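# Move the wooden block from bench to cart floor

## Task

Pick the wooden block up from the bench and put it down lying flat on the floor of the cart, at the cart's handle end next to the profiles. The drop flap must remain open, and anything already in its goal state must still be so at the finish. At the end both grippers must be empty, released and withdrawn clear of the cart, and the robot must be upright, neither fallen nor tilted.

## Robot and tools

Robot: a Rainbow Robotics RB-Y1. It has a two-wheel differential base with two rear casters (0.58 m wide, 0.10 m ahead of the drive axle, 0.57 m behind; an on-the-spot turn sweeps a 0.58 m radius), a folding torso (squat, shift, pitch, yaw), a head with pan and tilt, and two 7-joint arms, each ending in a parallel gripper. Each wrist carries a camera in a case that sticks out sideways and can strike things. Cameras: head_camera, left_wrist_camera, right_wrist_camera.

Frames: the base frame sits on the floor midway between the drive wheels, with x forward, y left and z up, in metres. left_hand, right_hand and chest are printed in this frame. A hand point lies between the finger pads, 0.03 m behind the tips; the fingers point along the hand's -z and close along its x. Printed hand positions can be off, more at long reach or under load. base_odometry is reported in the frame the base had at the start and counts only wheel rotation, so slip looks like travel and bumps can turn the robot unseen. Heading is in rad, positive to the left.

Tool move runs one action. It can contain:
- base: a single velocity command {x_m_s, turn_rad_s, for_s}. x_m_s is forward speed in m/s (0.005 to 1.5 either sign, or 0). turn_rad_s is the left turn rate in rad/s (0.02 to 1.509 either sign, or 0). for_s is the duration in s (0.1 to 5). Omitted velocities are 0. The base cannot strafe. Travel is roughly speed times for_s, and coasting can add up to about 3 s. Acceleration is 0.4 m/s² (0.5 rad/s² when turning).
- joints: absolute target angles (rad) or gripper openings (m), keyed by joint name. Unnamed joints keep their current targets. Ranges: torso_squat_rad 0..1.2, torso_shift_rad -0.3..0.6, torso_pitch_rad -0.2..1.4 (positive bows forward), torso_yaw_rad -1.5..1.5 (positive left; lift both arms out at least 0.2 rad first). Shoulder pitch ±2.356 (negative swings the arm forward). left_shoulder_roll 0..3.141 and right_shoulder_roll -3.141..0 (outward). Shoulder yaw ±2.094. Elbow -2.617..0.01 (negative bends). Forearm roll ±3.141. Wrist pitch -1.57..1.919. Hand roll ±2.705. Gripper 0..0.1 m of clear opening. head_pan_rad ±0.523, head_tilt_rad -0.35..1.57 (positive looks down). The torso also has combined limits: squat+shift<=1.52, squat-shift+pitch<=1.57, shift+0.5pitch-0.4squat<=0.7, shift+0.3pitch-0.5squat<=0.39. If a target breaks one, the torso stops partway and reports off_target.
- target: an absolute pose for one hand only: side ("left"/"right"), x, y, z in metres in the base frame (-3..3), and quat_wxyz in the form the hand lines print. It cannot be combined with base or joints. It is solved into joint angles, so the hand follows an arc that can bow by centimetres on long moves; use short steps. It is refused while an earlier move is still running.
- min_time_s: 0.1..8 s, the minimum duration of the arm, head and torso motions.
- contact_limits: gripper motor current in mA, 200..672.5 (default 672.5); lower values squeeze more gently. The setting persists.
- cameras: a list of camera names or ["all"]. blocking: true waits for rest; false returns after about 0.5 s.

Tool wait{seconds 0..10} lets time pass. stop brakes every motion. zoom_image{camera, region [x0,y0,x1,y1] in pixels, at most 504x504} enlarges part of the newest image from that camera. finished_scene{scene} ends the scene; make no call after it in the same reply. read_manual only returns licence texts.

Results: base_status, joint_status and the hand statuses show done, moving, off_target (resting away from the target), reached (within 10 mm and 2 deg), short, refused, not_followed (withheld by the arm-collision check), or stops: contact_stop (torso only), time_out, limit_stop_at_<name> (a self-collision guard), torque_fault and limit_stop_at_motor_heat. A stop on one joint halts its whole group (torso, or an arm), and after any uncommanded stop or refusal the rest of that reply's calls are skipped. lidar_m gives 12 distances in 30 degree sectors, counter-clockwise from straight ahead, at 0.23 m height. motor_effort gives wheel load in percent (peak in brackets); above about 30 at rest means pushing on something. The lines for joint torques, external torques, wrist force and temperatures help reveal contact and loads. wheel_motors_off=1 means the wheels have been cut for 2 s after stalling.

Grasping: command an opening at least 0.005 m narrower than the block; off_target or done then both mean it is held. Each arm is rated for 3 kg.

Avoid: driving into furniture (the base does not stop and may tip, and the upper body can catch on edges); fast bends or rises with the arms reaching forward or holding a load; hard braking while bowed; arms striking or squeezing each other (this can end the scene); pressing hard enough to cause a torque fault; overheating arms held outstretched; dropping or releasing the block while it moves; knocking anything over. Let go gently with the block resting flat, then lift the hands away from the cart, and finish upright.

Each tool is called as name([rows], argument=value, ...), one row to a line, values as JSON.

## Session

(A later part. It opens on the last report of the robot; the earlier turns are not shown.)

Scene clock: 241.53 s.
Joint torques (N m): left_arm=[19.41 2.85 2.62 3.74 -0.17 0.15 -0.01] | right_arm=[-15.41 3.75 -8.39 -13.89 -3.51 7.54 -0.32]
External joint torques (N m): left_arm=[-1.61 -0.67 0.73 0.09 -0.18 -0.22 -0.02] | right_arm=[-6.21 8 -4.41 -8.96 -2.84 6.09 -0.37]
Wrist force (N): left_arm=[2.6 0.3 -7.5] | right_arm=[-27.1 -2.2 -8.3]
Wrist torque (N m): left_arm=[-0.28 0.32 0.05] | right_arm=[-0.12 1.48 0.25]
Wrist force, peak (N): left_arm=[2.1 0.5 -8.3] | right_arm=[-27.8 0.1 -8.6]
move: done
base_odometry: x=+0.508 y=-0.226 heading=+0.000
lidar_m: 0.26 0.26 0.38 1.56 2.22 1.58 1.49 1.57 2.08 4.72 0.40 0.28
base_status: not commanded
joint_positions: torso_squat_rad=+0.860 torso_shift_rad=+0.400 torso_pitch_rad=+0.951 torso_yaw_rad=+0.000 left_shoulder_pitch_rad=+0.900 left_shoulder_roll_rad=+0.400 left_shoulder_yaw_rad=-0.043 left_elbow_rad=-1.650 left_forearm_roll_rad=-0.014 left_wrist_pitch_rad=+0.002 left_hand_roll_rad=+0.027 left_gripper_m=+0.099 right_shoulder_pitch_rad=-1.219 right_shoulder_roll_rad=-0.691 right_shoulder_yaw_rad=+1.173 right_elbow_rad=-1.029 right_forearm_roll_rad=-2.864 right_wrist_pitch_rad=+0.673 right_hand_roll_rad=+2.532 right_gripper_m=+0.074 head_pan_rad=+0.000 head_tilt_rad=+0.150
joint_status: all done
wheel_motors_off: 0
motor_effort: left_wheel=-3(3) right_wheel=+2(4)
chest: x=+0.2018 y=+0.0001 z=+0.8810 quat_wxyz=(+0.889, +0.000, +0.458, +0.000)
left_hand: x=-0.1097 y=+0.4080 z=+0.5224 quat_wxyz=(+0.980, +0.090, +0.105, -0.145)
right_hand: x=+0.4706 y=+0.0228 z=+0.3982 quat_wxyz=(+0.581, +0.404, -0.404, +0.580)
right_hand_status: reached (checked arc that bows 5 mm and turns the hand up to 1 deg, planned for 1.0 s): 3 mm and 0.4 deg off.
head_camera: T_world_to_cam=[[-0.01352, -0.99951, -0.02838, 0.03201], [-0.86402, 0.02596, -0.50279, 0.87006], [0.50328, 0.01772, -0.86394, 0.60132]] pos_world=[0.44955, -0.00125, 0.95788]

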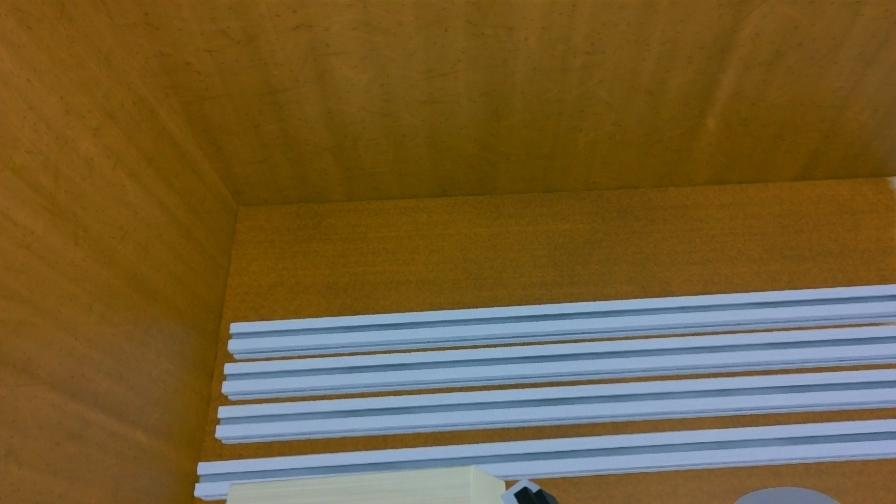

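move(joints={"head_tilt_rad":0.4})

move(target={"side":"right","x":0.470,"y":0.025,"z":0.388,"quat_wxyz":[0.579,0.406,-0.406,0.579]}, min_time_s=1, cameras=["head_camera"])

Scene clock: 243.27 s.
Joint torques (N m): left_arm=[19.41 2.94 2.76 3.59 -0.01 -0.01 -0.05] | right_arm=[-14.83 4.1 -8.41 -13.88 -3.53 7.53 -0.28]
External joint torques (N m): left_arm=[-1.6 -0.58 0.87 -0.06 -0.02 -0.38 -0.06] | right_arm=[-5.64 8.35 -4.43 -8.95 -2.86 6.07 -0.33]
Wrist force (N): left_arm=[2.1 -0.2 -8.4] | right_arm=[-25.8 -2.2 -8.1]
Wrist torque (N m): left_arm=[-0.18 0.23 0.07] | right_arm=[-0.11 1.57 0.23]
Wrist force, peak (N): left_arm=[2.4 0.2 -8.4] | right_arm=[-27.5 -1.9 -8.3]
move: done
base_odometry: x=+0.508 y=-0.226 heading=+0.000
lidar_m: 0.26 0.27 0.38 1.56 2.21 1.58 1.50 1.57 2.08 4.73 0.42 0.29
base_status: not commanded
joint_positions: torso_squat_rad=+0.860 torso_shift_rad=+0.400 torso_pitch_rad=+0.951 torso_yaw_rad=+0.000 left_shoulder_pitch_rad=+0.900 left_shoulder_roll_rad=+0.400 left_shoulder_yaw_rad=-0.043 left_elbow_rad=-1.650 left_forearm_roll_rad=-0.014 left_wrist_pitch_rad=+0.002 left_hand_roll_rad=+0.027 left_gripper_m=+0.099 right_shoulder_pitch_rad=-1.219 right_shoulder_roll_rad=-0.691 right_shoulder_yaw_rad=+1.173 right_elbow_rad=-1.029 right_forearm_roll_rad=-2.864 right_wrist_pitch_rad=+0.673 right_hand_roll_rad=+2.532 right_gripper_m=+0.074 head_pan_rad=+0.000 head_tilt_rad=+0.400
joint_status: all done
wheel_motors_off: 0
motor_effort: left_wheel=-1(3) right_wheel=+0(2)
chest: x=+0.2018 y=+0.0001 z=+0.8810 quat_wxyz=(+0.889, +0.000, +0.458, +0.000)
left_hand: x=-0.1097 y=+0.4080 z=+0.5224 quat_wxyz=(+0.980, +0.090, +0.105, -0.145)
right_hand: x=+0.4706 y=+0.0228 z=+0.3982 quat_wxyz=(+0.581, +0.404, -0.404, +0.580)
pictures: none

Scene clock: 244.60 s.
Joint torques (N m): left_arm=[19.62 2.7 2.6 3.71 -0.12 0.06 0.02] | right_arm=[-10.1 3.83 -3.16 -8.66 -0.05 3.52 1.1]
External joint torques (N m): left_arm=[-1.38 -0.82 0.7 0.07 -0.13 -0.31 0.01] | right_arm=[-0.83 7.65 0.47 -4.07 0.63 2.03 1.06]
Wrist force (N): left_arm=[2.5 0.0 -7.2] | right_arm=[-14.0 -7.7 0.6]
Wrist torque (N m): left_arm=[-0.18 0.29 0.06] | right_arm=[0.81 -0.17 -1.06]
Wrist force, peak (N): left_arm=[2.5 0.2 -8.4] | right_arm=[-27.8 -6.1 -6.3]
move: done
base_odometry: x=+0.508 y=-0.226 heading=+0.000
lidar_m: 0.26 0.28 0.39 1.57 2.22 1.58 1.49 1.57 2.08 4.72 0.40 0.29
base_status: not commanded
joint_positions: torso_squat_rad=+0.860 torso_shift_rad=+0.400 torso_pitch_rad=+0.950 torso_yaw_rad=+0.000 left_shoulder_pitch_rad=+0.900 left_shoulder_roll_rad=+0.400 left_shoulder_yaw_rad=-0.043 left_elbow_rad=-1.650 left_forearm_roll_rad=-0.014 left_wrist_pitch_rad=+0.002 left_hand_roll_rad=+0.027 left_gripper_m=+0.099 right_shoulder_pitch_rad=-1.225 right_shoulder_roll_rad=-0.637 right_shoulder_yaw_rad=+1.165 right_elbow_rad=-0.919 right_forearm_roll_rad=-2.868 right_wrist_pitch_rad=+0.732 right_hand_roll_rad=+2.561 right_gripper_m=+0.074 head_pan_rad=+0.000 head_tilt_rad=+0.400
joint_status: all done
wheel_motors_off: 0
motor_effort: left_wheel=-4(4) right_wheel=+2(3)
chest: x=+0.2016 y=+0.0001 z=+0.8811 quat_wxyz=(+0.889, +0.000, +0.457, +0.000)
left_hand: x=-0.1097 y=+0.4080 z=+0.5224 quat_wxyz=(+0.980, +0.090, +0.105, -0.145)
right_hand: x=+0.4706 y=+0.0236 z=+0.3876 quat_wxyz=(+0.580, +0.404, -0.406, +0.579)
right_hand_status: reached (checked arc that bows 4 mm and turns the hand up to 1 deg, planned for 1.0 s): 2 mm and 0.2 deg off.
head_camera: T_world_to_cam=[[-0.0202, -0.9995, -0.02418, 0.03043], [-0.96142, 0.02606, -0.27383, 0.68248], [0.27433, 0.01772, -0.96147, 0.78347]] pos_world=[0.44184, -0.00125, 0.9409]

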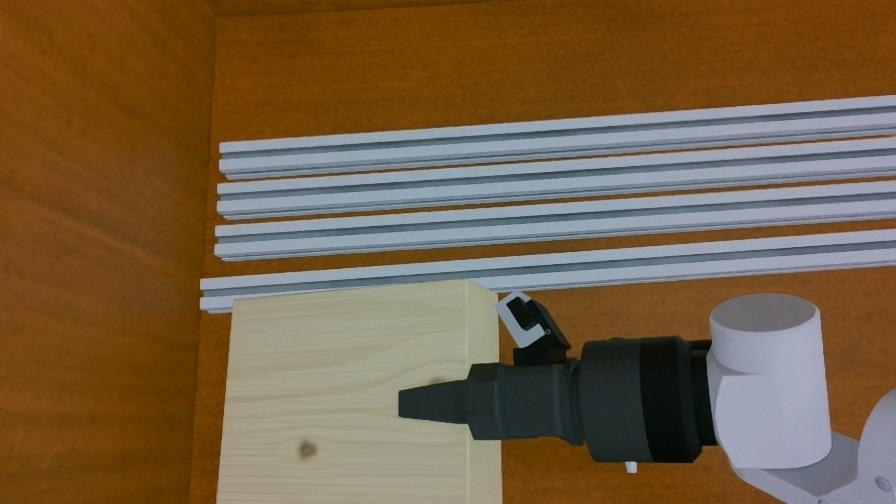

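move(target={"side":"right","x":0.462,"y":0.025,"z":0.405,"quat_wxyz":[0.579,0.406,-0.406,0.579]}, min_time_s=1)

move(target={"side":"right","x":0.459,"y":0.025,"z":0.387,"quat_wxyz":[0.579,0.406,-0.406,0.579]}, min_time_s=1, cameras=["head_camera"])

Scene clock: 249.00 s.
Joint torques (N m): left_arm=[19.43 3.12 2.63 3.78 0 0.08 -0.07] | right_arm=[1.59 1.88 5.25 -15.35 0.03 9.9 -0.93]
External joint torques (N m): left_arm=[-1.58 -0.4 0.73 0.13 -0.01 -0.28 -0.08] | right_arm=[10.41 6.22 9.3 -10.17 0.68 8.44 -0.96]
Wrist force (N): left_arm=[2.0 0.4 -7.7] | right_arm=[-22.1 -25.1 -15.2]
Wrist torque (N m): left_arm=[-0.23 0.24 0.08] | right_arm=[-0.62 1.33 0.64]
Wrist force, peak (N): left_arm=[3.5 0.8 -8.2] | right_arm=[-35.3 -30.1 -16.1]
move: done
base_odometry: x=+0.508 y=-0.226 heading=+0.000
lidar_m: 0.27 0.28 0.38 1.57 2.20 1.57 1.50 1.56 2.10 4.71 0.41 0.28
base_status: not commanded
joint_positions: torso_squat_rad=+0.860 torso_shift_rad=+0.400 torso_pitch_rad=+0.951 torso_yaw_rad=+0.000 left_shoulder_pitch_rad=+0.900 left_shoulder_roll_rad=+0.400 left_shoulder_yaw_rad=-0.043 left_elbow_rad=-1.650 left_forearm_roll_rad=-0.014 left_wrist_pitch_rad=+0.002 left_hand_roll_rad=+0.027 left_gripper_m=+0.099 right_shoulder_pitch_rad=-1.200 right_shoulder_roll_rad=-0.717 right_shoulder_yaw_rad=+1.170 right_elbow_rad=-1.096 right_forearm_roll_rad=-2.863 right_wrist_pitch_rad=+0.638 right_hand_roll_rad=+2.536 right_gripper_m=+0.074 head_pan_rad=+0.000 head_tilt_rad=+0.400
joint_status: all done
wheel_motors_off: 0
motor_effort: left_wheel=-7(7) right_wheel=-5(6)
chest: x=+0.2018 y=+0.0001 z=+0.8810 quat_wxyz=(+0.889, +0.000, +0.458, +0.000)
left_hand: x=-0.1097 y=+0.4080 z=+0.5224 quat_wxyz=(+0.980, +0.090, +0.105, -0.144)
right_hand: x=+0.4651 y=+0.0239 z=+0.4045 quat_wxyz=(+0.580, +0.403, -0.407, +0.579)
right_hand_status: reached (checked arc that bows 5 mm and turns the hand up to 1 deg, planned for 1.0 s): 3 mm and 0.3 deg off.
pictures: none

Scene clock: 250.33 s.
Joint torques (N m): left_arm=[19.44 2.74 2.56 3.67 -0.04 -0.03 0.09] | right_arm=[4.69 9.42 8.18 -11.46 2.65 7.44 0.63]
External joint torques (N m): left_arm=[-1.56 -0.79 0.66 0.03 -0.05 -0.39 0.07] | right_arm=[13.49 13.2 11.77 -6.68 3.3 5.94 0.58]
Wrist force (N): left_arm=[1.7 0.5 -6.6] | right_arm=[-12.0 -28.5 0.7]
Wrist torque (N m): left_arm=[-0.29 0.19 0.08] | right_arm=[0.00 0.85 -0.49]
Wrist force, peak (N): left_arm=[1.8 0.2 -8.7] | right_arm=[-6.6 -39.7 0.4]
move: done
base_odometry: x=+0.508 y=-0.226 heading=+0.000
lidar_m: 0.26 0.28 0.37 1.57 2.22 1.57 1.49 1.57 2.09 4.73 0.40 0.26
base_status: not commanded
joint_positions: torso_squat_rad=+0.860 torso_shift_rad=+0.400 torso_pitch_rad=+0.950 torso_yaw_rad=+0.000 left_shoulder_pitch_rad=+0.900 left_shoulder_roll_rad=+0.400 left_shoulder_yaw_rad=-0.043 left_elbow_rad=-1.650 left_forearm_roll_rad=-0.014 left_wrist_pitch_rad=+0.002 left_hand_roll_rad=+0.027 left_gripper_m=+0.099 right_shoulder_pitch_rad=-1.201 right_shoulder_roll_rad=-0.648 right_shoulder_yaw_rad=+1.160 right_elbow_rad=-0.957 right_forearm_roll_rad=-2.868 right_wrist_pitch_rad=+0.707 right_hand_roll_rad=+2.577 right_gripper_m=+0.074 head_pan_rad=+0.000 head_tilt_rad=+0.400
joint_status: all done
wheel_motors_off: 0
motor_effort: left_wheel=-11(12) right_wheel=-8(9)
chest: x=+0.2016 y=+0.0001 z=+0.8812 quat_wxyz=(+0.889, +0.000, +0.457, +0.000)
left_hand: x=-0.1096 y=+0.4080 z=+0.5224 quat_wxyz=(+0.980, +0.090, +0.105, -0.144)
right_hand: x=+0.4630 y=+0.0233 z=+0.3876 quat_wxyz=(+0.580, +0.402, -0.407, +0.580)
right_hand_status: reached (checked arc that bows 5 mm and turns the hand up to 1 deg, planned for 1.0 s): 4 mm and 0.5 deg off.
head_camera: T_world_to_cam=[[-0.02019, -0.9995, -0.02419, 0.03044], [-0.96131, 0.02606, -0.27423, 0.68276], [0.27472, 0.01772, -0.96136, 0.7834]] pos_world=[0.44174, -0.00125, 0.9411]

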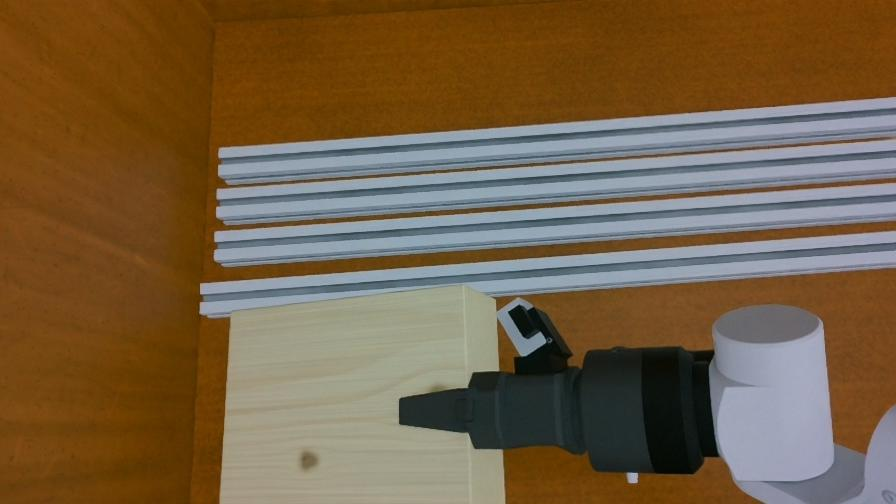

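move(target={"side":"right","x":0.469,"y":0.025,"z":0.387,"quat_wxyz":[0.579,0.406,-0.406,0.579]}, min_time_s=0.7)

move(joints={"right_gripper_m":0.083}, cameras=["head_camera"])

Scene clock: 253.63 s.
Joint torques (N m): left_arm=[19.36 2.82 2.48 3.89 -0.13 0.1 -0.03] | right_arm=[-11.47 1.61 -2.41 -5.88 -1.49 2.08 -1.57]
External joint torques (N m): left_arm=[-1.64 -0.71 0.58 0.24 -0.14 -0.26 -0.04] | right_arm=[-2.25 5.36 1.19 -1.27 -0.81 0.6 -1.62]
Wrist force (N): left_arm=[2.8 0.3 -8.0] | right_arm=[-12.0 2.6 2.0]
Wrist torque (N m): left_arm=[-0.23 0.33 0.10] | right_arm=[-0.92 -1.12 1.45]
Wrist force, peak (N): left_arm=[2.7 0.1 -8.6] | right_arm=[-13.7 -28.9 1.5]
move: done
base_odometry: x=+0.508 y=-0.226 heading=+0.000
lidar_m: 0.26 0.27 0.37 1.58 2.21 1.57 1.50 1.56 2.08 4.71 0.40 0.28
base_status: not commanded
joint_positions: torso_squat_rad=+0.860 torso_shift_rad=+0.400 torso_pitch_rad=+0.950 torso_yaw_rad=+0.000 left_shoulder_pitch_rad=+0.900 left_shoulder_roll_rad=+0.400 left_shoulder_yaw_rad=-0.043 left_elbow_rad=-1.650 left_forearm_roll_rad=-0.014 left_wrist_pitch_rad=+0.002 left_hand_roll_rad=+0.027 left_gripper_m=+0.099 right_shoulder_pitch_rad=-1.222 right_shoulder_roll_rad=-0.633 right_shoulder_yaw_rad=+1.165 right_elbow_rad=-0.915 right_forearm_roll_rad=-2.868 right_wrist_pitch_rad=+0.733 right_hand_roll_rad=+2.565 right_gripper_m=+0.074 head_pan_rad=+0.000 head_tilt_rad=+0.400
joint_status: all done
wheel_motors_off: 0
motor_effort: left_wheel=-5(11) right_wheel=+1(8)
chest: x=+0.2016 y=+0.0001 z=+0.8811 quat_wxyz=(+0.889, +0.000, +0.457, +0.000)
left_hand: x=-0.1097 y=+0.4080 z=+0.5224 quat_wxyz=(+0.980, +0.090, +0.105, -0.145)
right_hand: x=+0.4690 y=+0.0240 z=+0.3867 quat_wxyz=(+0.580, +0.404, -0.406, +0.579)
right_hand_status: reached (checked arc that bows 2 mm and turns the hand up to 0 deg, planned for 0.7 s): 1 mm and 0.2 deg off.
pictures: none

Scene clock: 254.20 s.
Joint torques (N m): left_arm=[19.3 2.95 2.31 3.59 -0.02 0.09 -0.01] | right_arm=[-11.52 0.29 -3.11 -7.21 -1.59 3.01 -0.36]
External joint torques (N m): left_arm=[-1.71 -0.57 0.42 -0.05 -0.03 -0.27 -0.02] | right_arm=[-2.31 4.03 0.49 -2.61 -0.91 1.53 -0.4]
Wrist force (N): left_arm=[1.4 0.3 -6.9] | right_arm=[-14.8 1.9 -3.6]
Wrist torque (N m): left_arm=[-0.22 0.16 0.13] | right_arm=[-0.30 -0.53 0.04]
Wrist force, peak (N): left_arm=[2.5 0.6 -8.2] | right_arm=[-16.2 1.6 -4.3]
move: done
base_odometry: x=+0.508 y=-0.226 heading=+0.000
lidar_m: 0.26 0.28 0.39 1.56 2.21 1.57 1.49 1.57 2.08 4.72 0.41 0.29
base_status: not commanded
joint_positions: torso_squat_rad=+0.860 torso_shift_rad=+0.400 torso_pitch_rad=+0.950 torso_yaw_rad=+0.000 left_shoulder_pitch_rad=+0.900 left_shoulder_roll_rad=+0.400 left_shoulder_yaw_rad=-0.043 left_elbow_rad=-1.650 left_forearm_roll_rad=-0.014 left_wrist_pitch_rad=+0.002 left_hand_roll_rad=+0.027 left_gripper_m=+0.099 right_shoulder_pitch_rad=-1.222 right_shoulder_roll_rad=-0.633 right_shoulder_yaw_rad=+1.165 right_elbow_rad=-0.915 right_forearm_roll_rad=-2.868 right_wrist_pitch_rad=+0.732 right_hand_roll_rad=+2.565 right_gripper_m=+0.083 head_pan_rad=+0.000 head_tilt_rad=+0.400
joint_status: all done
wheel_motors_off: 0
motor_effort: left_wheel=-3(5) right_wheel=+2(3)
chest: x=+0.2016 y=+0.0001 z=+0.8811 quat_wxyz=(+0.889, +0.000, +0.457, +0.000)
left_hand: x=-0.1097 y=+0.4080 z=+0.5224 quat_wxyz=(+0.980, +0.090, +0.105, -0.145)
right_hand: x=+0.4689 y=+0.0241 z=+0.3865 quat_wxyz=(+0.580, +0.405, -0.405, +0.579)
head_camera: T_world_to_cam=[[-0.0202, -0.9995, -0.02419, 0.03043], [-0.9614, 0.02606, -0.27393, 0.68255], [0.27442, 0.01772, -0.96145, 0.7834]] pos_world=[0.44184, -0.00125, 0.9409]

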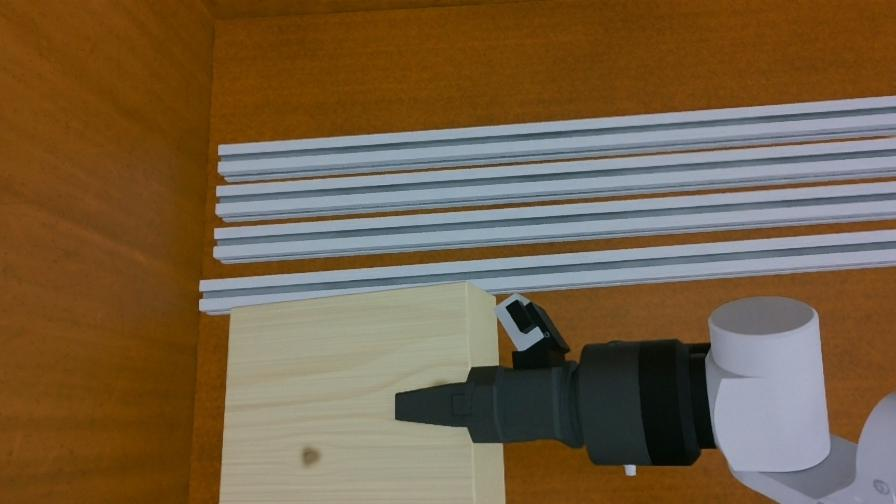

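move(target={"side":"right","x":0.469,"y":0.022,"z":0.373,"quat_wxyz":[0.579,0.406,-0.406,0.579]}, min_time_s=1)

move(joints={"right_gripper_m":0.1}, cameras=["head_camera"])

Scene clock: 256.60 s.
Joint torques (N m): left_arm=[19.49 2.94 2.65 3.72 -0.01 0.12 0.02] | right_arm=[-12.13 4.26 -4.45 -8.45 -1.51 4.02 -0.12]
External joint torques (N m): left_arm=[-1.51 -0.58 0.75 0.08 -0.02 -0.25 0] | right_arm=[-2.83 7.56 -1.35 -4.44 -0.82 2.5 -0.17]
Wrist force (N): left_arm=[2.0 0.3 -7.5] | right_arm=[-14.6 -1.8 1.4]
Wrist torque (N m): left_arm=[-0.20 0.29 0.08] | right_arm=[-0.21 -0.30 -0.01]
Wrist force, peak (N): left_arm=[2.9 -0.4 -8.2] | right_arm=[-16.9 -5.2 3.7]
move: done
base_odometry: x=+0.508 y=-0.226 heading=+0.000
lidar_m: 0.26 0.28 0.37 1.58 2.22 1.58 1.48 1.55 2.08 4.71 0.41 0.27
base_status: not commanded
joint_positions: torso_squat_rad=+0.860 torso_shift_rad=+0.400 torso_pitch_rad=+0.950 torso_yaw_rad=+0.000 left_shoulder_pitch_rad=+0.900 left_shoulder_roll_rad=+0.400 left_shoulder_yaw_rad=-0.043 left_elbow_rad=-1.650 left_forearm_roll_rad=-0.014 left_wrist_pitch_rad=+0.002 left_hand_roll_rad=+0.027 left_gripper_m=+0.099 right_shoulder_pitch_rad=-1.235 right_shoulder_roll_rad=-0.565 right_shoulder_yaw_rad=+1.156 right_elbow_rad=-0.757 right_forearm_roll_rad=-2.874 right_wrist_pitch_rad=+0.818 right_hand_roll_rad=+2.601 right_gripper_m=+0.083 head_pan_rad=+0.000 head_tilt_rad=+0.400
joint_status: all done
wheel_motors_off: 0
motor_effort: left_wheel=-3(4) right_wheel=+3(3)
chest: x=+0.2016 y=+0.0001 z=+0.8811 quat_wxyz=(+0.889, +0.000, +0.457, +0.000)
left_hand: x=-0.1097 y=+0.4080 z=+0.5224 quat_wxyz=(+0.980, +0.090, +0.105, -0.145)
right_hand: x=+0.4690 y=+0.0205 z=+0.3722 quat_wxyz=(+0.581, +0.404, -0.405, +0.580)
right_hand_status: reached (checked arc that bows 5 mm and turns the hand up to 1 deg, planned for 1.0 s): 2 mm and 0.3 deg off.
pictures: none

Scene clock: 257.23 s.
Joint torques (N m): left_arm=[19.4 2.59 2.3 3.53 -0.07 0.09 -0.08] | right_arm=[-10.65 1.73 -4.44 -7.52 -1.19 3.49 0.04]
External joint torques (N m): left_arm=[-1.61 -0.93 0.41 -0.11 -0.08 -0.28 -0.1] | right_arm=[-1.34 5.01 -1.33 -3.5 -0.5 1.97 -0.01]
Wrist force (N): left_arm=[1.7 -0.4 -7.5] | right_arm=[-12.4 -2.7 -3.0]
Wrist torque (N m): left_arm=[-0.17 0.19 0.09] | right_arm=[-0.23 -0.43 0.08]
Wrist force, peak (N): left_arm=[2.7 -0.1 -8.4] | right_arm=[-14.5 -1.1 1.2]
move: done
base_odometry: x=+0.508 y=-0.226 heading=+0.000
lidar_m: 0.27 0.28 0.37 1.58 2.22 1.56 1.50 1.56 2.09 4.74 0.40 0.28
base_status: not commanded
joint_positions: torso_squat_rad=+0.860 torso_shift_rad=+0.400 torso_pitch_rad=+0.950 torso_yaw_rad=+0.000 left_shoulder_pitch_rad=+0.900 left_shoulder_roll_rad=+0.400 left_shoulder_yaw_rad=-0.043 left_elbow_rad=-1.650 left_forearm_roll_rad=-0.014 left_wrist_pitch_rad=+0.002 left_hand_roll_rad=+0.027 left_gripper_m=+0.099 right_shoulder_pitch_rad=-1.236 right_shoulder_roll_rad=-0.564 right_shoulder_yaw_rad=+1.156 right_elbow_rad=-0.757 right_forearm_roll_rad=-2.874 right_wrist_pitch_rad=+0.818 right_hand_roll_rad=+2.601 right_gripper_m=+0.099 head_pan_rad=+0.000 head_tilt_rad=+0.400
joint_status: all done
wheel_motors_off: 0
motor_effort: left_wheel=-4(4) right_wheel=+2(3)
chest: x=+0.2016 y=+0.0001 z=+0.8811 quat_wxyz=(+0.889, +0.000, +0.457, +0.000)
left_hand: x=-0.1097 y=+0.4080 z=+0.5224 quat_wxyz=(+0.980, +0.090, +0.105, -0.145)
right_hand: x=+0.4691 y=+0.0210 z=+0.3726 quat_wxyz=(+0.580, +0.404, -0.405, +0.579)
head_camera: T_world_to_cam=[[-0.0202, -0.9995, -0.02418, 0.03043], [-0.96142, 0.02606, -0.27383, 0.68248], [0.27433, 0.01772, -0.96147, 0.78347]] pos_world=[0.44184, -0.00125, 0.9409]

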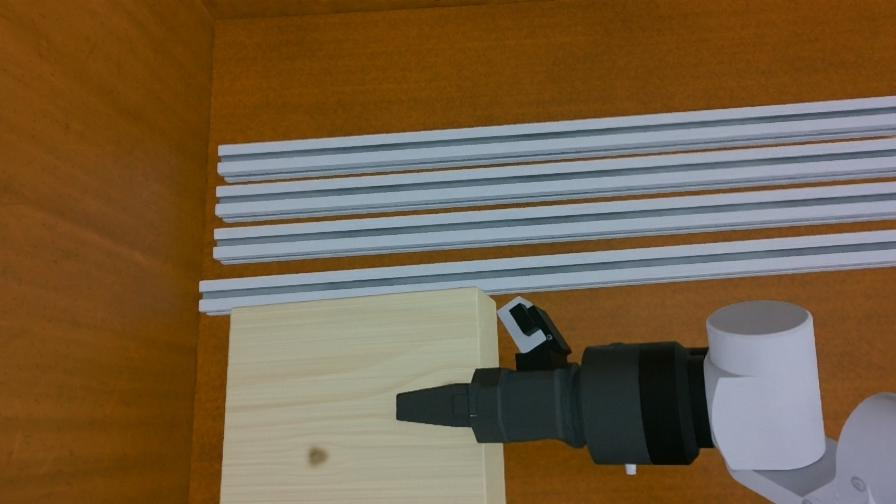

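move(target={"side":"right","x":0.469,"y":0.018,"z":0.357,"quat_wxyz":[0.579,0.406,-0.406,0.579]}, min_time_s=1, cameras=["head_camera"])

Scene clock: 260.30 s.
Joint torques (N m): left_arm=[19.37 2.59 2.77 3.64 -0.08 0.11 0.06] | right_arm=[-11.11 5.25 -3.19 -7.6 -1.23 4.5 -0.12]
External joint torques (N m): left_arm=[-1.64 -0.93 0.87 -0.01 -0.09 -0.26 0.04] | right_arm=[-1.62 7.83 -0.8 -4.49 -0.54 2.94 -0.17]
Wrist force (N): left_arm=[2.7 0.5 -8.2] | right_arm=[-15.3 -3.3 -0.4]
Wrist torque (N m): left_arm=[-0.26 0.29 0.08] | right_arm=[-0.29 -0.19 0.10]
Wrist force, peak (N): left_arm=[2.7 0.5 -8.2] | right_arm=[-19.0 -7.6 3.2]
move: done
base_odometry: x=+0.508 y=-0.226 heading=+0.000
lidar_m: 0.26 0.28 0.38 1.58 2.21 1.59 1.50 1.57 2.08 4.72 0.40 0.29
base_status: not commanded
joint_positions: torso_squat_rad=+0.860 torso_shift_rad=+0.400 torso_pitch_rad=+0.950 torso_yaw_rad=+0.000 left_shoulder_pitch_rad=+0.900 left_shoulder_roll_rad=+0.400 left_shoulder_yaw_rad=-0.043 left_elbow_rad=-1.650 left_forearm_roll_rad=-0.014 left_wrist_pitch_rad=+0.002 left_hand_roll_rad=+0.027 left_gripper_m=+0.099 right_shoulder_pitch_rad=-1.262 right_shoulder_roll_rad=-0.465 right_shoulder_yaw_rad=+1.145 right_elbow_rad=-0.526 right_forearm_roll_rad=-2.882 right_wrist_pitch_rad=+0.934 right_hand_roll_rad=+2.649 right_gripper_m=+0.099 head_pan_rad=+0.000 head_tilt_rad=+0.400
joint_status: all done
wheel_motors_off: 0
motor_effort: left_wheel=-3(4) right_wheel=+1(4)
chest: x=+0.2016 y=+0.0001 z=+0.8811 quat_wxyz=(+0.889, +0.000, +0.457, +0.000)
left_hand: x=-0.1097 y=+0.4080 z=+0.5224 quat_wxyz=(+0.980, +0.090, +0.105, -0.145)
right_hand: x=+0.4689 y=+0.0164 z=+0.3568 quat_wxyz=(+0.582, +0.401, -0.404, +0.580)
right_hand_status: reached (checked arc that bows 7 mm and turns the hand up to 1 deg, planned for 1.0 s): 2 mm and 0.7 deg off.
head_camera: T_world_to_cam=[[-0.0202, -0.9995, -0.02418, 0.03043], [-0.96142, 0.02606, -0.27383, 0.68248], [0.27433, 0.01772, -0.96147, 0.78347]] pos_world=[0.44184, -0.00125, 0.9409]

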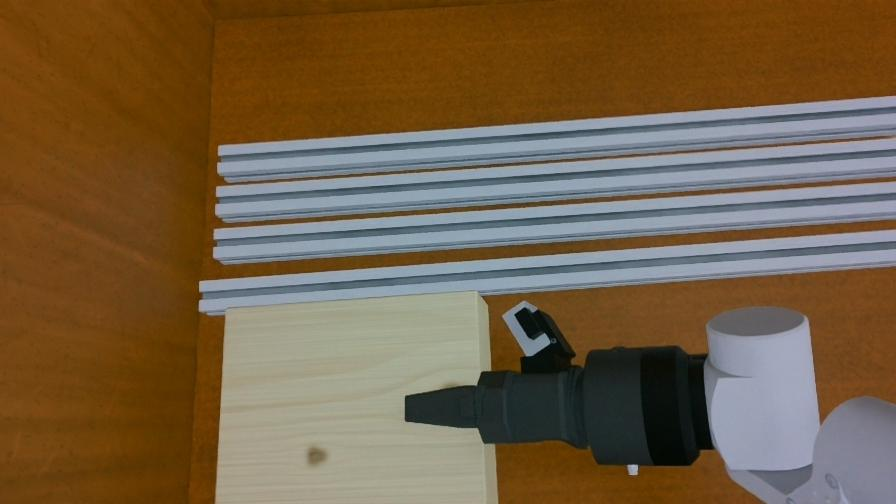

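move(target={"side":"right","x":0.469,"y":-0.005,"z":0.352,"quat_wxyz":[0.579,0.406,-0.406,0.579]}, min_time_s=1)

move(target={"side":"right","x":0.469,"y":-0.075,"z":0.355,"quat_wxyz":[0.579,0.406,-0.406,0.579]}, min_time_s=1.5, cameras=["head_camera"])

Scene clock: 262.93 s.
Joint torques (N m): left_arm=[19.46 2.86 2.64 3.56 -0.07 0.01 0.03] | right_arm=[-9.67 -0.64 -4.61 -3.74 -1.85 3.8 0.18]
External joint torques (N m): left_arm=[-1.55 -0.66 0.75 -0.08 -0.08 -0.36 0.02] | right_arm=[-0.41 2.53 -2.5 -1.28 -1.15 2.22 0.14]
Wrist force (N): left_arm=[2.2 0.1 -7.5] | right_arm=[-14.4 1.8 -6.6]
Wrist torque (N m): left_arm=[-0.18 0.27 0.10] | right_arm=[-0.31 -0.35 -0.19]
Wrist force, peak (N): left_arm=[1.9 0.2 -8.6] | right_arm=[-17.0 -4.7 -6.1]
move: done
base_odometry: x=+0.508 y=-0.226 heading=+0.000
lidar_m: 0.26 0.27 0.38 1.56 2.21 1.58 1.49 1.57 2.09 4.72 0.39 0.28
base_status: not commanded
joint_positions: torso_squat_rad=+0.860 torso_shift_rad=+0.400 torso_pitch_rad=+0.950 torso_yaw_rad=+0.000 left_shoulder_pitch_rad=+0.900 left_shoulder_roll_rad=+0.400 left_shoulder_yaw_rad=-0.043 left_elbow_rad=-1.650 left_forearm_roll_rad=-0.014 left_wrist_pitch_rad=+0.002 left_hand_roll_rad=+0.027 left_gripper_m=+0.099 right_shoulder_pitch_rad=-1.262 right_shoulder_roll_rad=-0.461 right_shoulder_yaw_rad=+1.138 right_elbow_rad=-0.435 right_forearm_roll_rad=-2.889 right_wrist_pitch_rad=+1.017 right_hand_roll_rad=+2.674 right_gripper_m=+0.099 head_pan_rad=+0.000 head_tilt_rad=+0.400
joint_status: all done
wheel_motors_off: 0
motor_effort: left_wheel=-3(5) right_wheel=+3(3)
chest: x=+0.2016 y=+0.0001 z=+0.8811 quat_wxyz=(+0.889, +0.000, +0.457, +0.000)
left_hand: x=-0.1097 y=+0.4080 z=+0.5225 quat_wxyz=(+0.980, +0.090, +0.105, -0.145)
right_hand: x=+0.4686 y=-0.0051 z=+0.3523 quat_wxyz=(+0.583, +0.400, -0.404, +0.580)
right_hand_status: reached (checked arc that bows 2 mm and turns the hand up to 0 deg, planned for 1.0 s): 0 mm and 0.9 deg off.
pictures: none

Scene clock: 264.77 s.
Joint torques (N m): left_arm=[19.12 2.76 2.65 3.58 -0.06 0.01 -0.05] | right_arm=[-7.03 -7.31 -3.76 -0.28 -1.14 1.86 0.26]
External joint torques (N m): left_arm=[-1.89 -0.76 0.75 -0.06 -0.07 -0.36 -0.06] | right_arm=[1.42 -1.49 -1.95 0.75 -0.45 0.25 0.21]
Wrist force (N): left_arm=[2.1 -0.1 -8.1] | right_arm=[-5.6 1.5 -1.4]
Wrist torque (N m): left_arm=[-0.17 0.26 0.06] | right_arm=[-0.25 -0.25 -0.24]
Wrist force, peak (N): left_arm=[2.2 0.4 -8.4] | right_arm=[-14.8 1.3 -7.8]
move: done
base_odometry: x=+0.508 y=-0.226 heading=+0.000
lidar_m: 0.26 0.28 0.38 1.57 2.21 1.57 1.49 1.56 2.08 4.71 0.40 0.27
base_status: not commanded
joint_positions: torso_squat_rad=+0.860 torso_shift_rad=+0.400 torso_pitch_rad=+0.950 torso_yaw_rad=+0.000 left_shoulder_pitch_rad=+0.900 left_shoulder_roll_rad=+0.400 left_shoulder_yaw_rad=-0.043 left_elbow_rad=-1.650 left_forearm_roll_rad=-0.014 left_wrist_pitch_rad=+0.002 left_hand_roll_rad=+0.027 left_gripper_m=+0.099 right_shoulder_pitch_rad=-1.241 right_shoulder_roll_rad=-0.533 right_shoulder_yaw_rad=+1.116 right_elbow_rad=-0.319 right_forearm_roll_rad=-2.889 right_wrist_pitch_rad=+1.207 right_hand_roll_rad=+2.705 right_gripper_m=+0.099 head_pan_rad=+0.000 head_tilt_rad=+0.400
joint_status: all done
wheel_motors_off: 0
motor_effort: left_wheel=-2(4) right_wheel=+2(4)
chest: x=+0.2016 y=+0.0001 z=+0.8811 quat_wxyz=(+0.889, +0.000, +0.457, +0.000)
left_hand: x=-0.1097 y=+0.4080 z=+0.5225 quat_wxyz=(+0.980, +0.090, +0.105, -0.145)
right_hand: x=+0.4686 y=-0.0745 z=+0.3555 quat_wxyz=(+0.583, +0.402, -0.403, +0.580)
right_hand_status: reached (checked arc that bows 2 mm and turns the hand up to 0 deg, planned for 1.5 s): 1 mm and 0.8 deg off.
head_camera: T_world_to_cam=[[-0.02018, -0.9995, -0.02428, 0.03051], [-0.9614, 0.02606, -0.27392, 0.68255], [0.27442, 0.01782, -0.96144, 0.7834]] pos_world=[0.44184, -0.00125, 0.9409]

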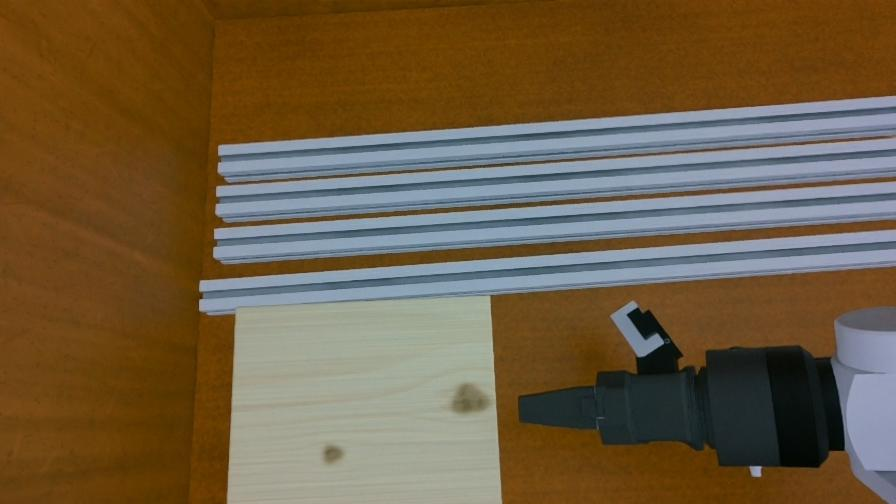

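move(target={"side":"right","x":0.469,"y":-0.12,"z":0.46,"quat_wxyz":[0.579,0.406,-0.406,0.579]}, min_time_s=1.2)

move(joints={"head_tilt_rad":0.55,"head_pan_rad":0.15}, cameras=["head_camera","right_wrist_camera"])

Scene clock: 268.80 s.
Joint torques (N m): left_arm=[19.17 2.64 2.91 3.64 -0.09 0.12 0.06] | right_arm=[-5.38 -11.16 -6.1 -4.21 -1.08 1.84 0.09]
External joint torques (N m): left_arm=[-1.84 -0.89 1.01 0 -0.1 -0.25 0.05] | right_arm=[0.93 0.5 -1.19 -0.52 -0.31 0.37 0.04]
Wrist force (N): left_arm=[2.2 0.2 -8.0] | right_arm=[-5.5 1.7 -0.8]
Wrist torque (N m): left_arm=[-0.24 0.29 0.08] | right_arm=[-0.22 -0.23 -0.04]
Wrist force, peak (N): left_arm=[2.9 0.2 -8.7] | right_arm=[-6.7 2.4 -0.4]
move: done
base_odometry: x=+0.508 y=-0.226 heading=+0.000
lidar_m: 0.26 0.27 0.37 1.57 2.20 1.57 1.50 1.57 2.07 4.71 0.40 0.29
base_status: not commanded
joint_positions: torso_squat_rad=+0.860 torso_shift_rad=+0.400 torso_pitch_rad=+0.950 torso_yaw_rad=+0.000 left_shoulder_pitch_rad=+0.900 left_shoulder_roll_rad=+0.400 left_shoulder_yaw_rad=-0.043 left_elbow_rad=-1.650 left_forearm_roll_rad=-0.014 left_wrist_pitch_rad=+0.002 left_hand_roll_rad=+0.027 left_gripper_m=+0.099 right_shoulder_pitch_rad=-1.047 right_shoulder_roll_rad=-1.139 right_shoulder_yaw_rad=+1.066 right_elbow_rad=-1.347 right_forearm_roll_rad=-2.925 right_wrist_pitch_rad=+0.836 right_hand_roll_rad=+2.540 right_gripper_m=+0.099 head_pan_rad=+0.000 head_tilt_rad=+0.400
joint_status: all done
wheel_motors_off: 0
motor_effort: left_wheel=-1(3) right_wheel=+1(3)
chest: x=+0.2016 y=+0.0001 z=+0.8811 quat_wxyz=(+0.889, +0.000, +0.457, +0.000)
left_hand: x=-0.1097 y=+0.4080 z=+0.5225 quat_wxyz=(+0.980, +0.090, +0.105, -0.144)
right_hand: x=+0.4689 y=-0.1202 z=+0.4602 quat_wxyz=(+0.578, +0.408, -0.407, +0.579)
right_hand_status: reached (checked arc that bows 46 mm and turns the hand up to 6 deg, planned for 1.2 s): 0 mm and 0.2 deg off.
pictures: none

Scene clock: 269.47 s.
Joint torques (N m): left_arm=[19.35 2.55 2.26 3.68 -0.06 0.09 0.03] | right_arm=[-5.8 -11.3 -6.07 -4.16 -1.04 1.61 0.11]
External joint torques (N m): left_arm=[-1.66 -0.98 0.36 0.04 -0.07 -0.28 0.02] | right_arm=[0.5 0.36 -1.15 -0.47 -0.27 0.14 0.06]
Wrist force (N): left_arm=[1.9 0.4 -7.6] | right_arm=[-6.0 1.5 -0.9]
Wrist torque (N m): left_arm=[-0.28 0.20 0.10] | right_arm=[-0.21 -0.28 -0.02]
Wrist force, peak (N): left_arm=[2.2 0.4 -8.7] | right_arm=[-6.3 1.8 -0.9]
move: done
base_odometry: x=+0.508 y=-0.226 heading=+0.000
lidar_m: 0.27 0.28 0.38 1.56 2.22 1.57 1.49 1.57 2.09 4.71 0.40 0.27
base_status: not commanded
joint_positions: torso_squat_rad=+0.860 torso_shift_rad=+0.400 torso_pitch_rad=+0.950 torso_yaw_rad=+0.000 left_shoulder_pitch_rad=+0.900 left_shoulder_roll_rad=+0.400 left_shoulder_yaw_rad=-0.043 left_elbow_rad=-1.650 left_forearm_roll_rad=-0.014 left_wrist_pitch_rad=+0.002 left_hand_roll_rad=+0.027 left_gripper_m=+0.099 right_shoulder_pitch_rad=-1.047 right_shoulder_roll_rad=-1.139 right_shoulder_yaw_rad=+1.066 right_elbow_rad=-1.347 right_forearm_roll_rad=-2.925 right_wrist_pitch_rad=+0.836 right_hand_roll_rad=+2.540 right_gripper_m=+0.099 head_pan_rad=+0.150 head_tilt_rad=+0.550
joint_status: all done
wheel_motors_off: 0
motor_effort: left_wheel=-1(2) right_wheel=+2(3)
chest: x=+0.2016 y=+0.0001 z=+0.8811 quat_wxyz=(+0.889, +0.000, +0.457, +0.000)
left_hand: x=-0.1097 y=+0.4080 z=+0.5225 quat_wxyz=(+0.980, +0.090, +0.105, -0.144)
right_hand: x=+0.4689 y=-0.1202 z=+0.4602 quat_wxyz=(+0.578, +0.408, -0.407, +0.579)
head_camera: T_world_to_cam=[[0.06327, -0.98778, -0.14244, 0.11478], [-0.99071, -0.04494, -0.12838, 0.55102], [0.12041, 0.14924, -0.98144, 0.86112]] pos_world=[0.43495, 0.00962, 0.93223]
right_wrist_camera: T_world_to_cam=[[0.02908, -0.31217, -0.94958, 0.38453], [-0.86028, -0.49155, 0.13525, 0.3092], [-0.50899, 0.81298, -0.28285, 0.53875]] pos_world=[0.52903, -0.16597, 0.47571]

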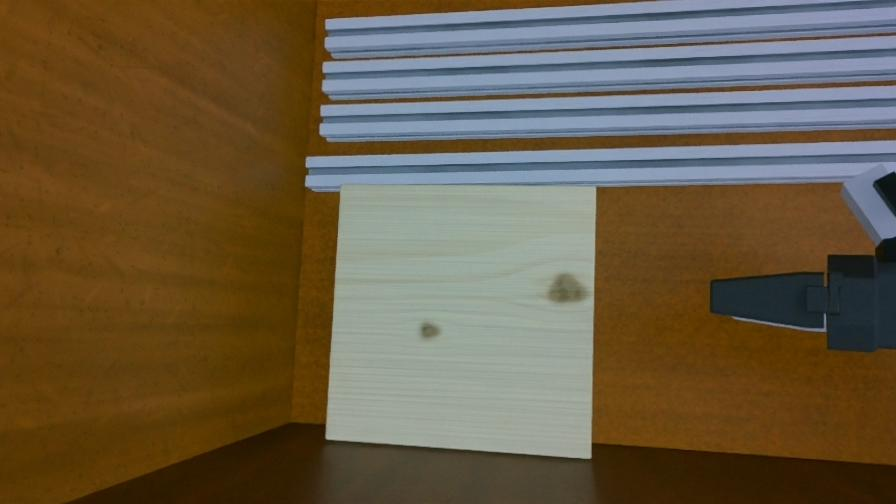

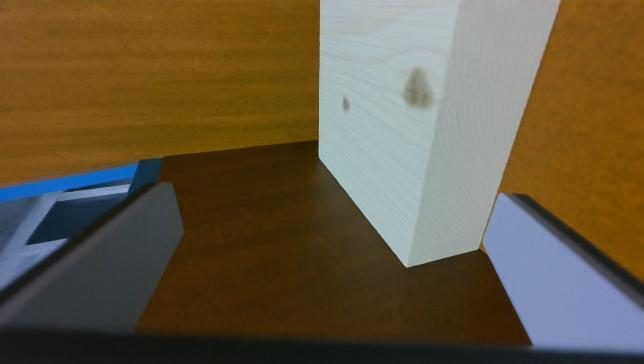

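zoom_image(camera="head_camera", region=[280, 130, 640, 230])

zoom_image(camera="right_wrist_camera", region=[300, 0, 644, 300])

Scaled by 1.400 from the camera's image (finer frame: 1280x720).

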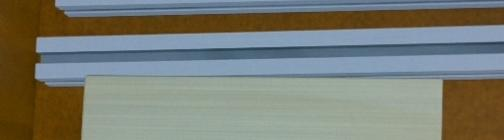

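Scaled by 1.465 from the camera's image (finer frame: 1265x715).

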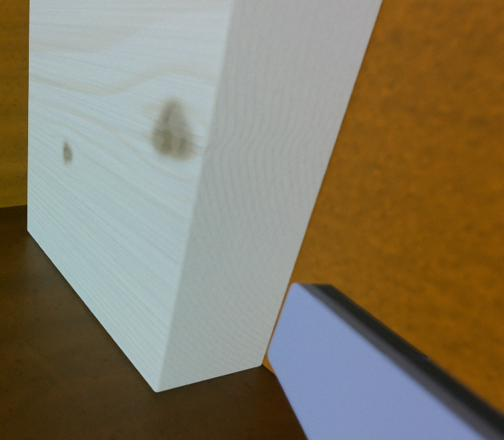

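move(target={"side":"right","x":0.56,"y":-0.17,"z":0.45,"quat_wxyz":[0.579,0.406,-0.406,0.579]}, min_time_s=1.2, cameras=["right_wrist_camera"])

Scene clock: 279.50 s.
Joint torques (N m): left_arm=[19.25 2.99 2.58 3.62 -0.08 0.02 -0.02] | right_arm=[-10.81 -12.24 -3.27 -0.22 -0.88 1.43 -0.06]
External joint torques (N m): left_arm=[-1.76 -0.54 0.68 -0.03 -0.09 -0.35 -0.03] | right_arm=[-0.28 0.57 1.2 0.65 0.19 0.07 -0.11]
Wrist force (N): left_arm=[2.0 0.3 -7.4] | right_arm=[-6.0 2.0 -1.2]
Wrist torque (N m): left_arm=[-0.27 0.27 0.08] | right_arm=[-0.30 -0.30 -0.01]
Wrist force, peak (N): left_arm=[2.0 0.2 -8.7] | right_arm=[-6.4 1.8 -1.6]
move: done
base_odometry: x=+0.508 y=-0.226 heading=+0.000
lidar_m: 0.26 0.27 0.38 1.56 2.22 1.58 1.50 1.58 2.09 4.73 0.41 0.27
base_status: not commanded
joint_positions: torso_squat_rad=+0.860 torso_shift_rad=+0.400 torso_pitch_rad=+0.950 torso_yaw_rad=+0.000 left_shoulder_pitch_rad=+0.900 left_shoulder_roll_rad=+0.400 left_shoulder_yaw_rad=-0.043 left_elbow_rad=-1.650 left_forearm_roll_rad=-0.014 left_wrist_pitch_rad=+0.002 left_hand_roll_rad=+0.027 left_gripper_m=+0.099 right_shoulder_pitch_rad=-1.304 right_shoulder_roll_rad=-0.963 right_shoulder_yaw_rad=+1.082 right_elbow_rad=-0.703 right_forearm_roll_rad=-2.878 right_wrist_pitch_rad=+1.252 right_hand_roll_rad=+2.452 right_gripper_m=+0.099 head_pan_rad=+0.150 head_tilt_rad=+0.550
joint_status: all done
wheel_motors_off: 0
motor_effort: left_wheel=-1(2) right_wheel=+1(3)
chest: x=+0.2016 y=+0.0001 z=+0.8811 quat_wxyz=(+0.889, +0.000, +0.457, +0.000)
left_hand: x=-0.1097 y=+0.4080 z=+0.5225 quat_wxyz=(+0.980, +0.090, +0.105, -0.144)
right_hand: x=+0.5598 y=-0.1699 z=+0.4505 quat_wxyz=(+0.581, +0.404, -0.406, +0.579)
right_hand_status: reached (checked arc that bows 21 mm and turns the hand up to 4 deg, planned for 1.2 s): 1 mm and 0.3 deg off.
right_wrist_camera: T_world_to_cam=[[0.02899, -0.32005, -0.94696, 0.3547], [-0.86304, -0.48597, 0.13782, 0.36562], [-0.50431, 0.81326, -0.2903, 0.62343]] pos_world=[0.61965, -0.21581, 0.46648]

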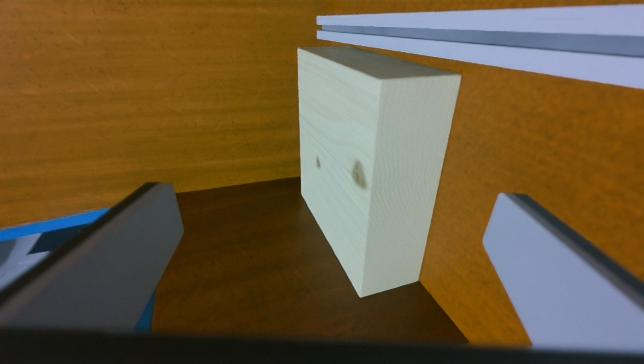

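move(target={"side":"right","x":0.5,"y":-0.15,"z":0.62,"quat_wxyz":[0.5,0.5,-0.5,0.5]}, min_time_s=1.5)

move(joints={"torso_squat_rad":0.65,"torso_shift_rad":0.25,"torso_pitch_rad":0.7})

move(base={"x_m_s":-0.3,"for_s":1.7}, cameras=["head_camera"])

Scene clock: 282.90 s.
Joint torques (N m): left_arm=[19.4 3.16 2.5 3.63 0 0.06 -0.07] | right_arm=[-5.44 -15.2 -7.37 -3.85 -1.28 1.53 0.28]
External joint torques (N m): left_arm=[-1.61 -0.37 0.6 -0.01 -0.01 -0.31 -0.08] | right_arm=[0.96 -0.99 -0.82 -0.5 -0.19 0 0.23]
Wrist force (N): left_arm=[2.0 0.3 -7.9] | right_arm=[-6.0 2.0 0.9]
Wrist torque (N m): left_arm=[-0.24 0.25 0.07] | right_arm=[-0.31 -0.26 -0.22]
Wrist force, peak (N): left_arm=[2.6 0.1 -8.4] | right_arm=[-6.7 2.4 -0.5]
move: done
base_odometry: x=+0.508 y=-0.226 heading=+0.000
lidar_m: 0.26 0.27 0.38 1.57 2.21 1.57 1.50 1.54 2.08 4.72 0.41 0.28
base_status: not commanded
joint_positions: torso_squat_rad=+0.860 torso_shift_rad=+0.400 torso_pitch_rad=+0.950 torso_yaw_rad=+0.000 left_shoulder_pitch_rad=+0.900 left_shoulder_roll_rad=+0.400 left_shoulder_yaw_rad=-0.043 left_elbow_rad=-1.650 left_forearm_roll_rad=-0.014 left_wrist_pitch_rad=+0.002 left_hand_roll_rad=+0.027 left_gripper_m=+0.099 right_shoulder_pitch_rad=-0.943 right_shoulder_roll_rad=-1.389 right_shoulder_yaw_rad=+0.839 right_elbow_rad=-1.577 right_forearm_roll_rad=-3.141 right_wrist_pitch_rad=+1.147 right_hand_roll_rad=+2.492 right_gripper_m=+0.099 head_pan_rad=+0.150 head_tilt_rad=+0.550
joint_status: all done
wheel_motors_off: 0
motor_effort: left_wheel=-1(2) right_wheel=+0(2)
chest: x=+0.2016 y=+0.0001 z=+0.8811 quat_wxyz=(+0.889, +0.000, +0.457, +0.000)
left_hand: x=-0.1097 y=+0.4080 z=+0.5225 quat_wxyz=(+0.980, +0.090, +0.105, -0.144)
right_hand: x=+0.5001 y=-0.1501 z=+0.6201 quat_wxyz=(+0.498, +0.502, -0.499, +0.501)
right_hand_status: reached (checked arc that bows 26 mm and turns the hand up to 20 deg, planned for 1.5 s): 0 mm and 0.3 deg off.
pictures: none

Scene clock: 284.73 s.
Joint torques (N m): left_arm=[16.91 3.93 3.78 0.98 -0.13 -0.39 0.12] | right_arm=[-9.21 -15.61 -8.84 -2.93 -1.69 1.34 0.28]
External joint torques (N m): left_arm=[-1.68 -0.89 0.96 -0.11 -0.15 -0.28 0.12] | right_arm=[0.72 -0.82 -0.38 -0.33 -0.3 0.15 0.23]
Wrist force (N): left_arm=[0.6 -0.5 -7.2] | right_arm=[-6.2 3.0 0.9]
Wrist torque (N m): left_arm=[-0.15 0.13 0.09] | right_arm=[-0.30 -0.30 -0.25]
Wrist force, peak (N): left_arm=[2.1 0.0 -8.5] | right_arm=[-6.9 1.9 0.9]
move: done
base_odometry: x=+0.508 y=-0.226 heading=+0.000
lidar_m: 0.26 0.26 0.38 1.57 2.21 1.57 1.50 1.57 2.08 4.71 0.39 0.28
base_status: not commanded
joint_positions: torso_squat_rad=+0.650 torso_shift_rad=+0.250 torso_pitch_rad=+0.700 torso_yaw_rad=+0.000 left_shoulder_pitch_rad=+0.900 left_shoulder_roll_rad=+0.400 left_shoulder_yaw_rad=-0.043 left_elbow_rad=-1.650 left_forearm_roll_rad=-0.014 left_wrist_pitch_rad=+0.002 left_hand_roll_rad=+0.027 left_gripper_m=+0.099 right_shoulder_pitch_rad=-0.943 right_shoulder_roll_rad=-1.389 right_shoulder_yaw_rad=+0.839 right_elbow_rad=-1.577 right_forearm_roll_rad=-3.141 right_wrist_pitch_rad=+1.146 right_hand_roll_rad=+2.492 right_gripper_m=+0.099 head_pan_rad=+0.150 head_tilt_rad=+0.550
joint_status: all done
wheel_motors_off: 0
motor_effort: left_wheel=-1(5) right_wheel=+2(4)
chest: x=+0.1092 y=+0.0001 z=+1.0571 quat_wxyz=(+0.939, +0.000, +0.343, +0.000)
left_hand: x=-0.1037 y=+0.4080 z=+0.6325 quat_wxyz=(+0.985, +0.107, -0.018, -0.132)
right_hand: x=+0.4630 y=-0.1500 z=+0.8781 quat_wxyz=(+0.432, +0.435, -0.557, +0.560)
pictures: none

Scene clock: 287.63 s.
Joint torques (N m): left_arm=[17.19 3.6 3.44 0.97 -0.09 -0.32 -0.06] | right_arm=[-10.32 -15.74 -8.82 -2.96 -1.51 1.24 0.25]
External joint torques (N m): left_arm=[-1.4 -1.22 0.62 -0.13 -0.12 -0.21 -0.06] | right_arm=[-0.39 -0.95 -0.36 -0.35 -0.13 0.04 0.2]
Wrist force (N): left_arm=[0.7 -0.1 -7.2] | right_arm=[-6.1 3.0 0.5]
Wrist torque (N m): left_arm=[-0.22 0.17 0.08] | right_arm=[-0.33 -0.29 -0.26]
Wrist force, peak (N): left_arm=[1.4 0.2 -8.4] | right_arm=[-6.4 3.7 0.9]
move: done
base_odometry: x=-0.002 y=-0.226 heading=-0.001
lidar_m: 0.77 0.81 1.77 4.44 1.47 1.04 0.99 1.03 1.40 3.45 1.15 0.81
base_status: done (sent for 1.7 of 1.7 s)
joint_positions: torso_squat_rad=+0.650 torso_shift_rad=+0.250 torso_pitch_rad=+0.700 torso_yaw_rad=+0.000 left_shoulder_pitch_rad=+0.900 left_shoulder_roll_rad=+0.400 left_shoulder_yaw_rad=-0.043 left_elbow_rad=-1.650 left_forearm_roll_rad=-0.014 left_wrist_pitch_rad=+0.002 left_hand_roll_rad=+0.027 left_gripper_m=+0.099 right_shoulder_pitch_rad=-0.942 right_shoulder_roll_rad=-1.389 right_shoulder_yaw_rad=+0.839 right_elbow_rad=-1.577 right_forearm_roll_rad=-3.141 right_wrist_pitch_rad=+1.146 right_hand_roll_rad=+2.492 right_gripper_m=+0.099 head_pan_rad=+0.150 head_tilt_rad=+0.550
joint_status: not commanded
wheel_motors_off: 0
motor_effort: left_wheel=-18(30) right_wheel=+19(36)
chest: x=+0.1092 y=+0.0001 z=+1.0571 quat_wxyz=(+0.939, +0.000, +0.343, +0.000)
left_hand: x=-0.1036 y=+0.4080 z=+0.6326 quat_wxyz=(+0.985, +0.107, -0.018, -0.132)
right_hand: x=+0.4630 y=-0.1501 z=+0.8780 quat_wxyz=(+0.432, +0.435, -0.557, +0.560)
head_camera: T_world_to_cam=[[0.09656, -0.98778, -0.12235, 0.12082], [-0.92808, -0.04494, -0.36966, 0.73023], [0.35964, 0.14925, -0.92108, 0.95505]] pos_world=[0.32257, 0.00962, 1.16439]

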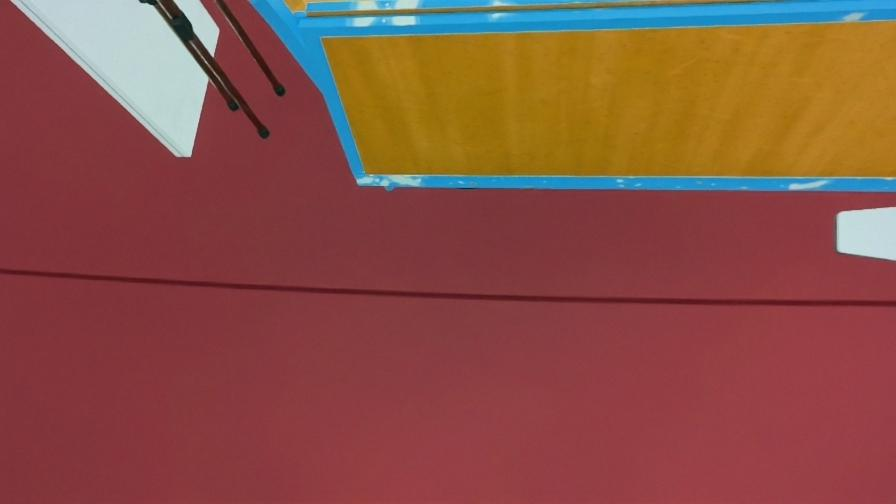

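move(joints={"torso_pitch_rad":0.1,"torso_shift_rad":0.0})

finished_scene(scene=2)

Scene clock: 291.03 s.
Joint torques (N m): left_arm=[7.69 5.4 5.18 -4.98 -0.02 -1.44 0.02] | right_arm=[-15.69 -13.48 -11.04 -0.54 -1.96 0.16 0.25]
External joint torques (N m): left_arm=[-0.83 -1.19 0.95 0 -0.06 -0.27 0.04] | right_arm=[-0.14 -0.98 -0.31 -0.27 -0.24 0.03 0.22]
Wrist force (N): left_arm=[-2.3 -1.1 -6.8] | right_arm=[-3.8 6.0 0.5]
Wrist torque (N m): left_arm=[-0.12 0.03 0.12] | right_arm=[-0.46 -0.11 -0.26]
Wrist force, peak (N): left_arm=[0.3 -0.2 -8.4] | right_arm=[-4.5 6.4 0.7]
move: done
base_odometry: x=-0.002 y=-0.226 heading=-0.001
lidar_m: 0.78 0.79 1.76 4.43 1.46 1.04 0.99 1.03 1.39 3.46 1.16 0.82
base_status: not commanded
joint_positions: torso_squat_rad=+0.650 torso_shift_rad=+0.000 torso_pitch_rad=+0.100 torso_yaw_rad=+0.000 left_shoulder_pitch_rad=+0.900 left_shoulder_roll_rad=+0.400 left_shoulder_yaw_rad=-0.043 left_elbow_rad=-1.650 left_forearm_roll_rad=-0.014 left_wrist_pitch_rad=+0.002 left_hand_roll_rad=+0.027 left_gripper_m=+0.099 right_shoulder_pitch_rad=-0.942 right_shoulder_roll_rad=-1.389 right_shoulder_yaw_rad=+0.838 right_elbow_rad=-1.577 right_forearm_roll_rad=-3.141 right_wrist_pitch_rad=+1.146 right_hand_roll_rad=+2.492 right_gripper_m=+0.099 head_pan_rad=+0.150 head_tilt_rad=+0.550
joint_status: all done
wheel_motors_off: 0
motor_effort: left_wheel=-19(20) right_wheel=+19(24)
chest: x=-0.1971 y=+0.0001 z=+1.1456 quat_wxyz=(+0.999, +0.000, +0.050, +0.000)
left_hand: x=-0.1330 y=+0.4080 z=+0.6751 quat_wxyz=(+0.936, +0.142, -0.308, -0.095)
right_hand: x=+0.1960 y=-0.1501 z=+1.1976 quat_wxyz=(+0.248, +0.250, -0.660, +0.663)
pictures: none

The scene is finished: the task was done.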